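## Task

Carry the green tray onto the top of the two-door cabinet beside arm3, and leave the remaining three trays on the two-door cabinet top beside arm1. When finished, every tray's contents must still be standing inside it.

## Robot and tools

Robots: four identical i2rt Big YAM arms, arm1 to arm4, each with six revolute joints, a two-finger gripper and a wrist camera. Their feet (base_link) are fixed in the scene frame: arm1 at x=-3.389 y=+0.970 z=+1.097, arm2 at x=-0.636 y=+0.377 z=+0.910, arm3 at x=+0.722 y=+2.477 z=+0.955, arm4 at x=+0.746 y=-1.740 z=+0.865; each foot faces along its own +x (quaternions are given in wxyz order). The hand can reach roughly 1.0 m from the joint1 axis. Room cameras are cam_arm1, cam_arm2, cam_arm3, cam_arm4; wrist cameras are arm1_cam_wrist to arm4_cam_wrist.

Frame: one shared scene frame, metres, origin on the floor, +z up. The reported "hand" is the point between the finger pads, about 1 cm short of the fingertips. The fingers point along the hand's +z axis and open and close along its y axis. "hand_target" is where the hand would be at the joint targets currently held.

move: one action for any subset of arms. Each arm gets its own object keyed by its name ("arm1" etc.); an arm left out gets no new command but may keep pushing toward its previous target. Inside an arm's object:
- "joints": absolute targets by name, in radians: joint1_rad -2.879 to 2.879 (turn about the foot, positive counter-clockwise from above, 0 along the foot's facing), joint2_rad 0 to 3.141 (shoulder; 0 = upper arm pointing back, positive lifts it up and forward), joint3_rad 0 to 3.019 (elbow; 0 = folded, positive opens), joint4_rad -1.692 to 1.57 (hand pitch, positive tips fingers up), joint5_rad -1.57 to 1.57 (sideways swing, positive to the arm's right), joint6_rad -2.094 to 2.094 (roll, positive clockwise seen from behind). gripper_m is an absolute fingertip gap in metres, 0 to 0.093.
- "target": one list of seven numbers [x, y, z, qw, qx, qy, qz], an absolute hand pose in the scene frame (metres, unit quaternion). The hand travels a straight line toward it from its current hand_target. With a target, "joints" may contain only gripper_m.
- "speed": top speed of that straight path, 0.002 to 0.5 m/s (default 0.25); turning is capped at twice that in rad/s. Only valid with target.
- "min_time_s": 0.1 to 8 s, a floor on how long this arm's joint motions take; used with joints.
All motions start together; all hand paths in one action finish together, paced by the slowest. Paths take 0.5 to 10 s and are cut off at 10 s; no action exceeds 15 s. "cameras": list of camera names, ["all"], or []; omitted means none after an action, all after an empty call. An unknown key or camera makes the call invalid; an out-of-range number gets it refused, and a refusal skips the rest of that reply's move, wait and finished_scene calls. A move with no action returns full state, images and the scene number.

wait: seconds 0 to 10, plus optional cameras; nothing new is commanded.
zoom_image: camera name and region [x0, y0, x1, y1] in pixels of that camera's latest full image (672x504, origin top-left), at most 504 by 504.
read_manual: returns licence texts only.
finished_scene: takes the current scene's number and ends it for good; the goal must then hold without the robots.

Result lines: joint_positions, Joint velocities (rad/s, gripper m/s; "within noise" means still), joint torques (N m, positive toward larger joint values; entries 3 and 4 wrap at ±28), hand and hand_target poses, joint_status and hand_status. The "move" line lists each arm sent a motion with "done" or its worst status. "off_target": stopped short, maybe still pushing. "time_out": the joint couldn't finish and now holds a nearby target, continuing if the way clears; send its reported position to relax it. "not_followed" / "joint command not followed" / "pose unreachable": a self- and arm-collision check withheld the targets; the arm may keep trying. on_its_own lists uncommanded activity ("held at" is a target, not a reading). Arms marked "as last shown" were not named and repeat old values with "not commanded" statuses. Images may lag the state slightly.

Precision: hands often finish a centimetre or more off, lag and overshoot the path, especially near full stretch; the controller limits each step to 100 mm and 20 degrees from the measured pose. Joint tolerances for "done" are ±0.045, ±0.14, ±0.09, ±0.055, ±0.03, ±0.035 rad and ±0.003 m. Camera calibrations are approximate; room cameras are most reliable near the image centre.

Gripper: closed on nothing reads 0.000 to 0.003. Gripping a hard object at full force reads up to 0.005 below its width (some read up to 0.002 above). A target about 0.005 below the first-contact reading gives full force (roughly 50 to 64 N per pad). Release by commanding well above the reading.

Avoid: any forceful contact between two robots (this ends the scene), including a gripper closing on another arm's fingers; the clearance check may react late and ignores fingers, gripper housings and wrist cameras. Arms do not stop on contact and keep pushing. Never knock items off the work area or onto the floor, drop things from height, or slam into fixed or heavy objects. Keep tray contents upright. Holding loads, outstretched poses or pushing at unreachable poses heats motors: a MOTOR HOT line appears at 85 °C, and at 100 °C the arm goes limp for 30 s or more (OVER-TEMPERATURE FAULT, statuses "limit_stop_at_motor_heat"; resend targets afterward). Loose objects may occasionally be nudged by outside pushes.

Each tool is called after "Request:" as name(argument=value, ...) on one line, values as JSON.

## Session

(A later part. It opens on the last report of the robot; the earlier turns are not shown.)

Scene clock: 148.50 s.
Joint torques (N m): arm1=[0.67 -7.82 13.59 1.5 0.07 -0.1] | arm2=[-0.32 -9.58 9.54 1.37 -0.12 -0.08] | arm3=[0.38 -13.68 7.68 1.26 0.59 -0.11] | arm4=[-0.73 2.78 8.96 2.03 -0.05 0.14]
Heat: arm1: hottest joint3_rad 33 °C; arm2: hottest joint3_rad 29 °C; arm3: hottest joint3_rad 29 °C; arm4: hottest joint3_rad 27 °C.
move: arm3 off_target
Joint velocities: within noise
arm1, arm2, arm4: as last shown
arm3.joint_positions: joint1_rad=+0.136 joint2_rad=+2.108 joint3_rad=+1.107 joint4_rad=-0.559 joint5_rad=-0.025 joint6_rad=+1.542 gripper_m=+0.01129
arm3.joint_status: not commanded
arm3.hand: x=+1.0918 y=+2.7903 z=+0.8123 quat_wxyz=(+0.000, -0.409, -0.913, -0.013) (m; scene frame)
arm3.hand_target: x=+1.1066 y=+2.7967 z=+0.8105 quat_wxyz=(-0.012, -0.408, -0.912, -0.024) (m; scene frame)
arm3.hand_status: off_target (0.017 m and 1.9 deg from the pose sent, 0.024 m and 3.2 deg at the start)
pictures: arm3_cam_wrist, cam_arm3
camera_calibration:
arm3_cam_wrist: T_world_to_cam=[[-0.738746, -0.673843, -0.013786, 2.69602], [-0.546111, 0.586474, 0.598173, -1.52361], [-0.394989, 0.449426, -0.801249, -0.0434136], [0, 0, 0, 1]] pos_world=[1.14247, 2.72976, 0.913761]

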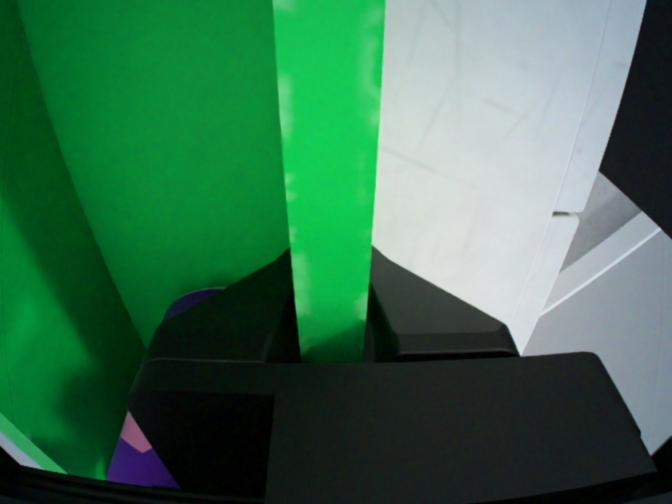

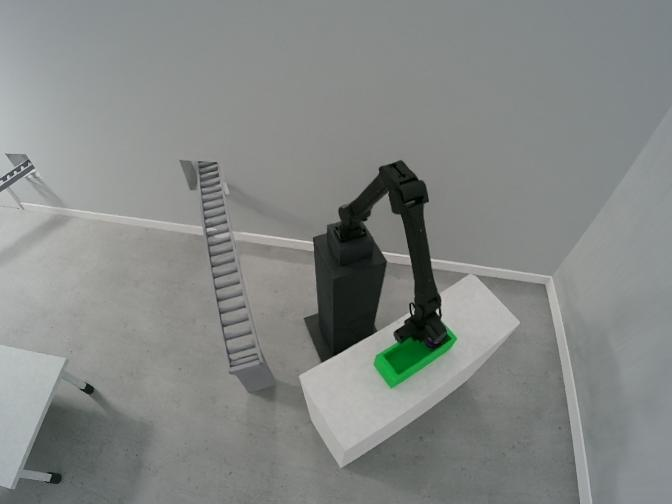

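Request:
move(arm3={"target":[1.1,2.794,0.797,-0.008,-0.408,-0.912,-0.02],"speed":0.06})

Request:
move(arm3={"joints":{"gripper_m":0.035}})

Request:
move(arm3={"target":[1.097,2.793,0.93,-0.005,-0.408,-0.912,-0.01],"speed":0.1}, cameras=["arm3_cam_wrist","cam_arm3","cam_arm1"])

Request:
zoom_image(camera="cam_arm3", region=[360, 260, 500, 400])

Scene clock: 149.90 s.
Joint torques (N m): arm1=[0.67 -7.88 13.59 1.5 0.07 -0.1] | arm2=[-0.38 -9.58 9.54 1.36 -0.12 -0.08] | arm3=[0.38 -12.63 6.6 1.68 0.79 -0.08] | arm4=[-0.73 2.84 8.96 2.03 -0.05 0.14]
Heat: arm1: hottest joint3_rad 33 °C; arm2: hottest joint3_rad 29 °C; arm3: hottest joint3_rad 29 °C; arm4: hottest joint3_rad 27 °C.
move: arm3 off_target
Joint velocities: within noise
arm1, arm2, arm4: as last shown
arm3.joint_positions: joint1_rad=+0.136 joint2_rad=+2.113 joint3_rad=+1.107 joint4_rad=-0.544 joint5_rad=-0.035 joint6_rad=+1.542 gripper_m=+0.01129
arm3.joint_status: not commanded
arm3.hand: x=+1.0924 y=+2.7931 z=+0.8098 quat_wxyz=(+0.003, -0.408, -0.913, -0.019) (m; scene frame)
arm3.hand_target: x=+1.0995 y=+2.7936 z=+0.7974 quat_wxyz=(-0.008, -0.408, -0.913, -0.020) (m; scene frame)
arm3.hand_status: off_target (0.015 m and 1.2 deg from the pose sent, 0.018 m and 1.3 deg at the start)
pictures: none

Scene clock: 150.60 s.
Joint torques (N m): arm1=[0.67 -7.88 13.59 1.51 0.08 -0.1] | arm2=[-0.32 -9.58 9.55 1.36 -0.12 -0.08] | arm3=[0.67 -14.39 6.34 0.94 0.19 -0.08] | arm4=[-0.79 2.78 8.96 2.03 -0.05 0.14]
Heat: arm1: hottest joint3_rad 33 °C; arm2: hottest joint3_rad 29 °C; arm3: hottest joint3_rad 29 °C; arm4: hottest joint3_rad 27 °C.
move: arm3 done
Joint velocities: within noise
arm1, arm2, arm4: as last shown
arm3.joint_positions: joint1_rad=+0.136 joint2_rad=+2.138 joint3_rad=+1.107 joint4_rad=-0.527 joint5_rad=-0.017 joint6_rad=+1.542 gripper_m=+0.03491
arm3.joint_status: all done
arm3.hand: x=+1.0922 y=+2.7887 z=+0.7983 quat_wxyz=(-0.003, -0.409, -0.913, -0.012) (m; scene frame)
arm3.hand_target: x=+1.0995 y=+2.7937 z=+0.7974 quat_wxyz=(-0.008, -0.408, -0.913, -0.020) (m; scene frame)
arm3.hand_status: not commanded
pictures: none

Scene clock: 152.67 s.
Joint torques (N m): arm1=[0.67 -7.88 13.57 1.51 0.07 -0.1] | arm2=[-0.32 -9.58 9.55 1.37 -0.12 -0.08] | arm3=[0.56 -14.97 9.89 -0.16 0.23 -0.1] | arm4=[-0.73 2.78 8.98 2.03 -0.05 0.14]
Heat: arm1: hottest joint3_rad 33 °C; arm2: hottest joint3_rad 29 °C; arm3: hottest joint3_rad 29 °C; arm4: hottest joint3_rad 27 °C.
move: arm3 off_target
Joint velocities: within noise
arm1, arm2, arm4: as last shown
arm3.joint_positions: joint1_rad=+0.136 joint2_rad=+1.893 joint3_rad=+1.118 joint4_rad=-0.824 joint5_rad=-0.014 joint6_rad=+1.542 gripper_m=+0.03494
arm3.joint_status: not commanded
arm3.hand: x=+1.0828 y=+2.7822 z=+0.9136 quat_wxyz=(+0.004, -0.409, -0.912, +0.007) (m; scene frame)
arm3.hand_target: x=+1.0966 y=+2.7926 z=+0.9302 quat_wxyz=(-0.005, -0.408, -0.913, -0.010) (m; scene frame)
arm3.hand_status: off_target (0.024 m and 2.2 deg from the pose sent, 0.132 m and 0.3 deg at the start)
pictures: arm3_cam_wrist, cam_arm1, cam_arm3
camera_calibration:
arm3_cam_wrist: T_world_to_cam=[[-0.738936, -0.673279, 0.0258591, 2.6477], [-0.531904, 0.606474, 0.590988, -1.64877], [-0.413583, 0.422948, -0.806266, 0.13623], [0, 0, 0, 1]] pos_world=[1.13583, 2.72495, 1.01577]

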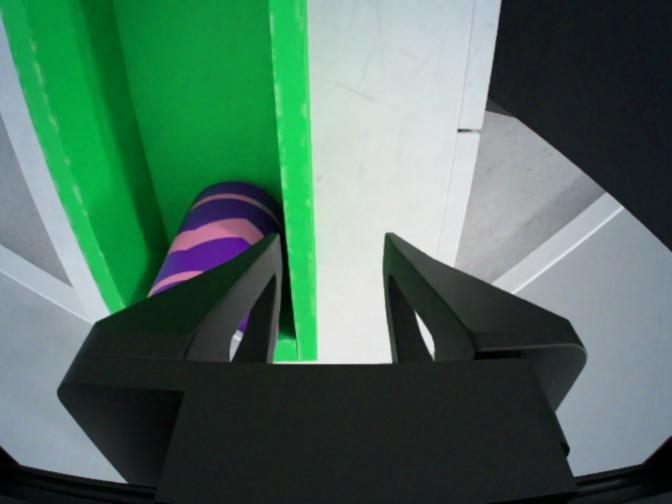

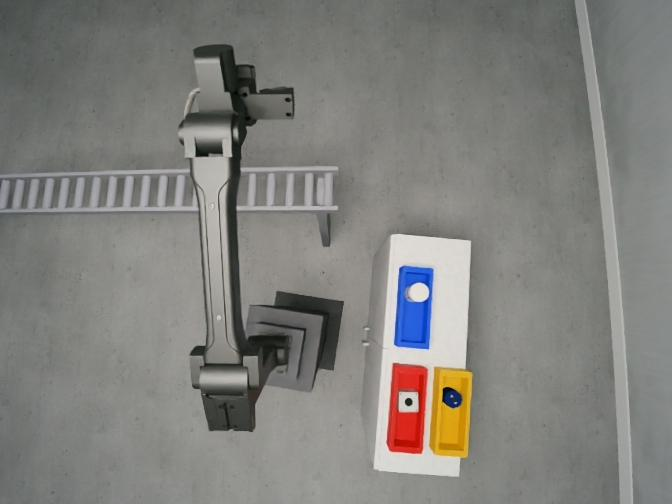

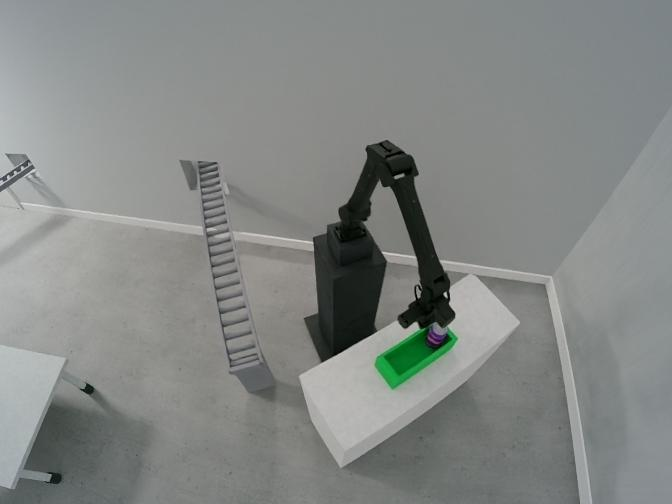

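Scaled by 3.600 from the camera's 672x504 image, which has a finer 960x720 frame.

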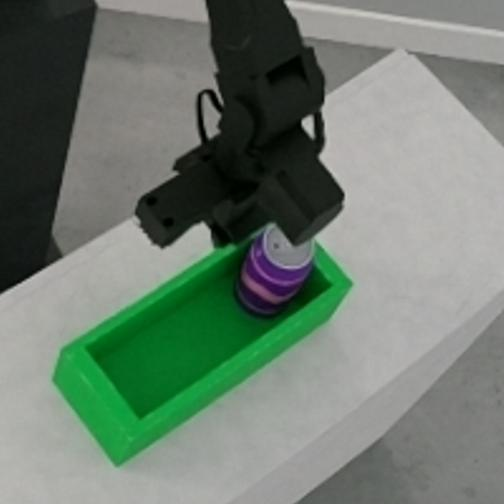

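Request:
move(arm3={"joints":{"joint2_rad":1.3},"min_time_s":2}, cameras=["cam_arm3","arm3_cam_wrist"])

Request:
zoom_image(camera="cam_arm3", region=[370, 290, 470, 390])

Scene clock: 155.73 s.
Joint torques (N m): arm1=[0.67 -7.82 13.59 1.51 0.07 -0.1] | arm2=[-0.32 -9.58 9.55 1.36 -0.12 -0.08] | arm3=[0.62 -9.76 13.49 1.03 0.21 -0.15] | arm4=[-0.73 2.78 8.96 2.03 -0.05 0.14]
Heat: arm1: hottest joint3_rad 34 °C; arm2: hottest joint3_rad 29 °C; arm3: hottest joint3_rad 29 °C; arm4: hottest joint3_rad 27 °C.
move: arm3 done
Joint velocities: within noise
arm1, arm2, arm4: as last shown
arm3.joint_positions: joint1_rad=+0.136 joint2_rad=+1.306 joint3_rad=+1.118 joint4_rad=-0.824 joint5_rad=-0.014 joint6_rad=+1.542 gripper_m=+0.03494
arm3.joint_status: all done
arm3.hand: x=+1.0956 y=+2.7975 z=+1.1926 quat_wxyz=(-0.121, -0.389, -0.877, -0.253) (m; scene frame)
arm3.hand_target: x=+1.1011 y=+2.8011 z=+1.2117 quat_wxyz=(-0.129, -0.387, -0.874, -0.266) (m; scene frame)
arm3.hand_status: not commanded
pictures: arm3_cam_wrist, cam_arm3
camera_calibration:
arm3_cam_wrist: T_world_to_cam=[[-0.617655, -0.580345, -0.530756, 2.93117], [-0.783245, 0.393077, 0.481682, -0.813475], [-0.0709135, 0.713225, -0.697338, -0.957437], [0, 0, 0, 1]] pos_world=[1.10541, 2.70371, 1.27991]

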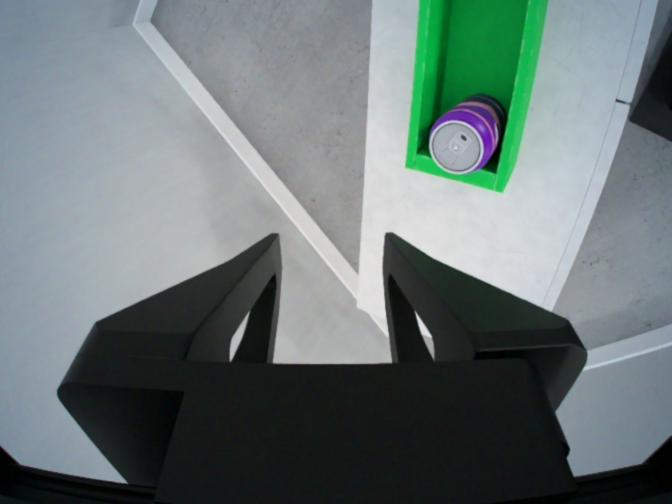

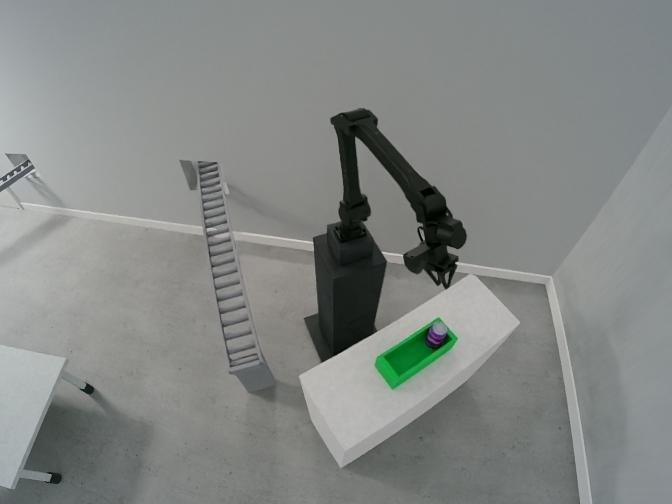

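Scaled by 5.040 from the camera's 672x504 image, which has a finer 960x720 frame.

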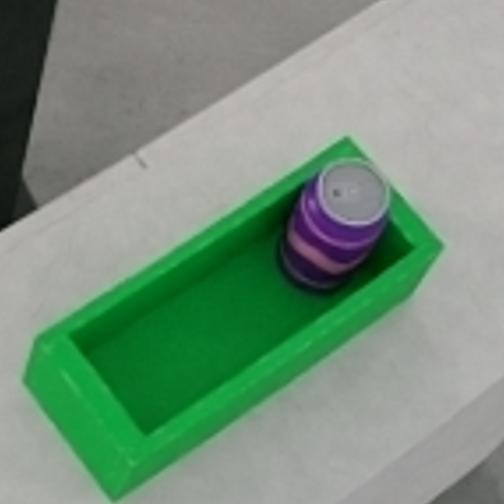

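Standing upright in the tray. Done.

Request:
finished_scene(scene=2)

The scene is finished: the task was done.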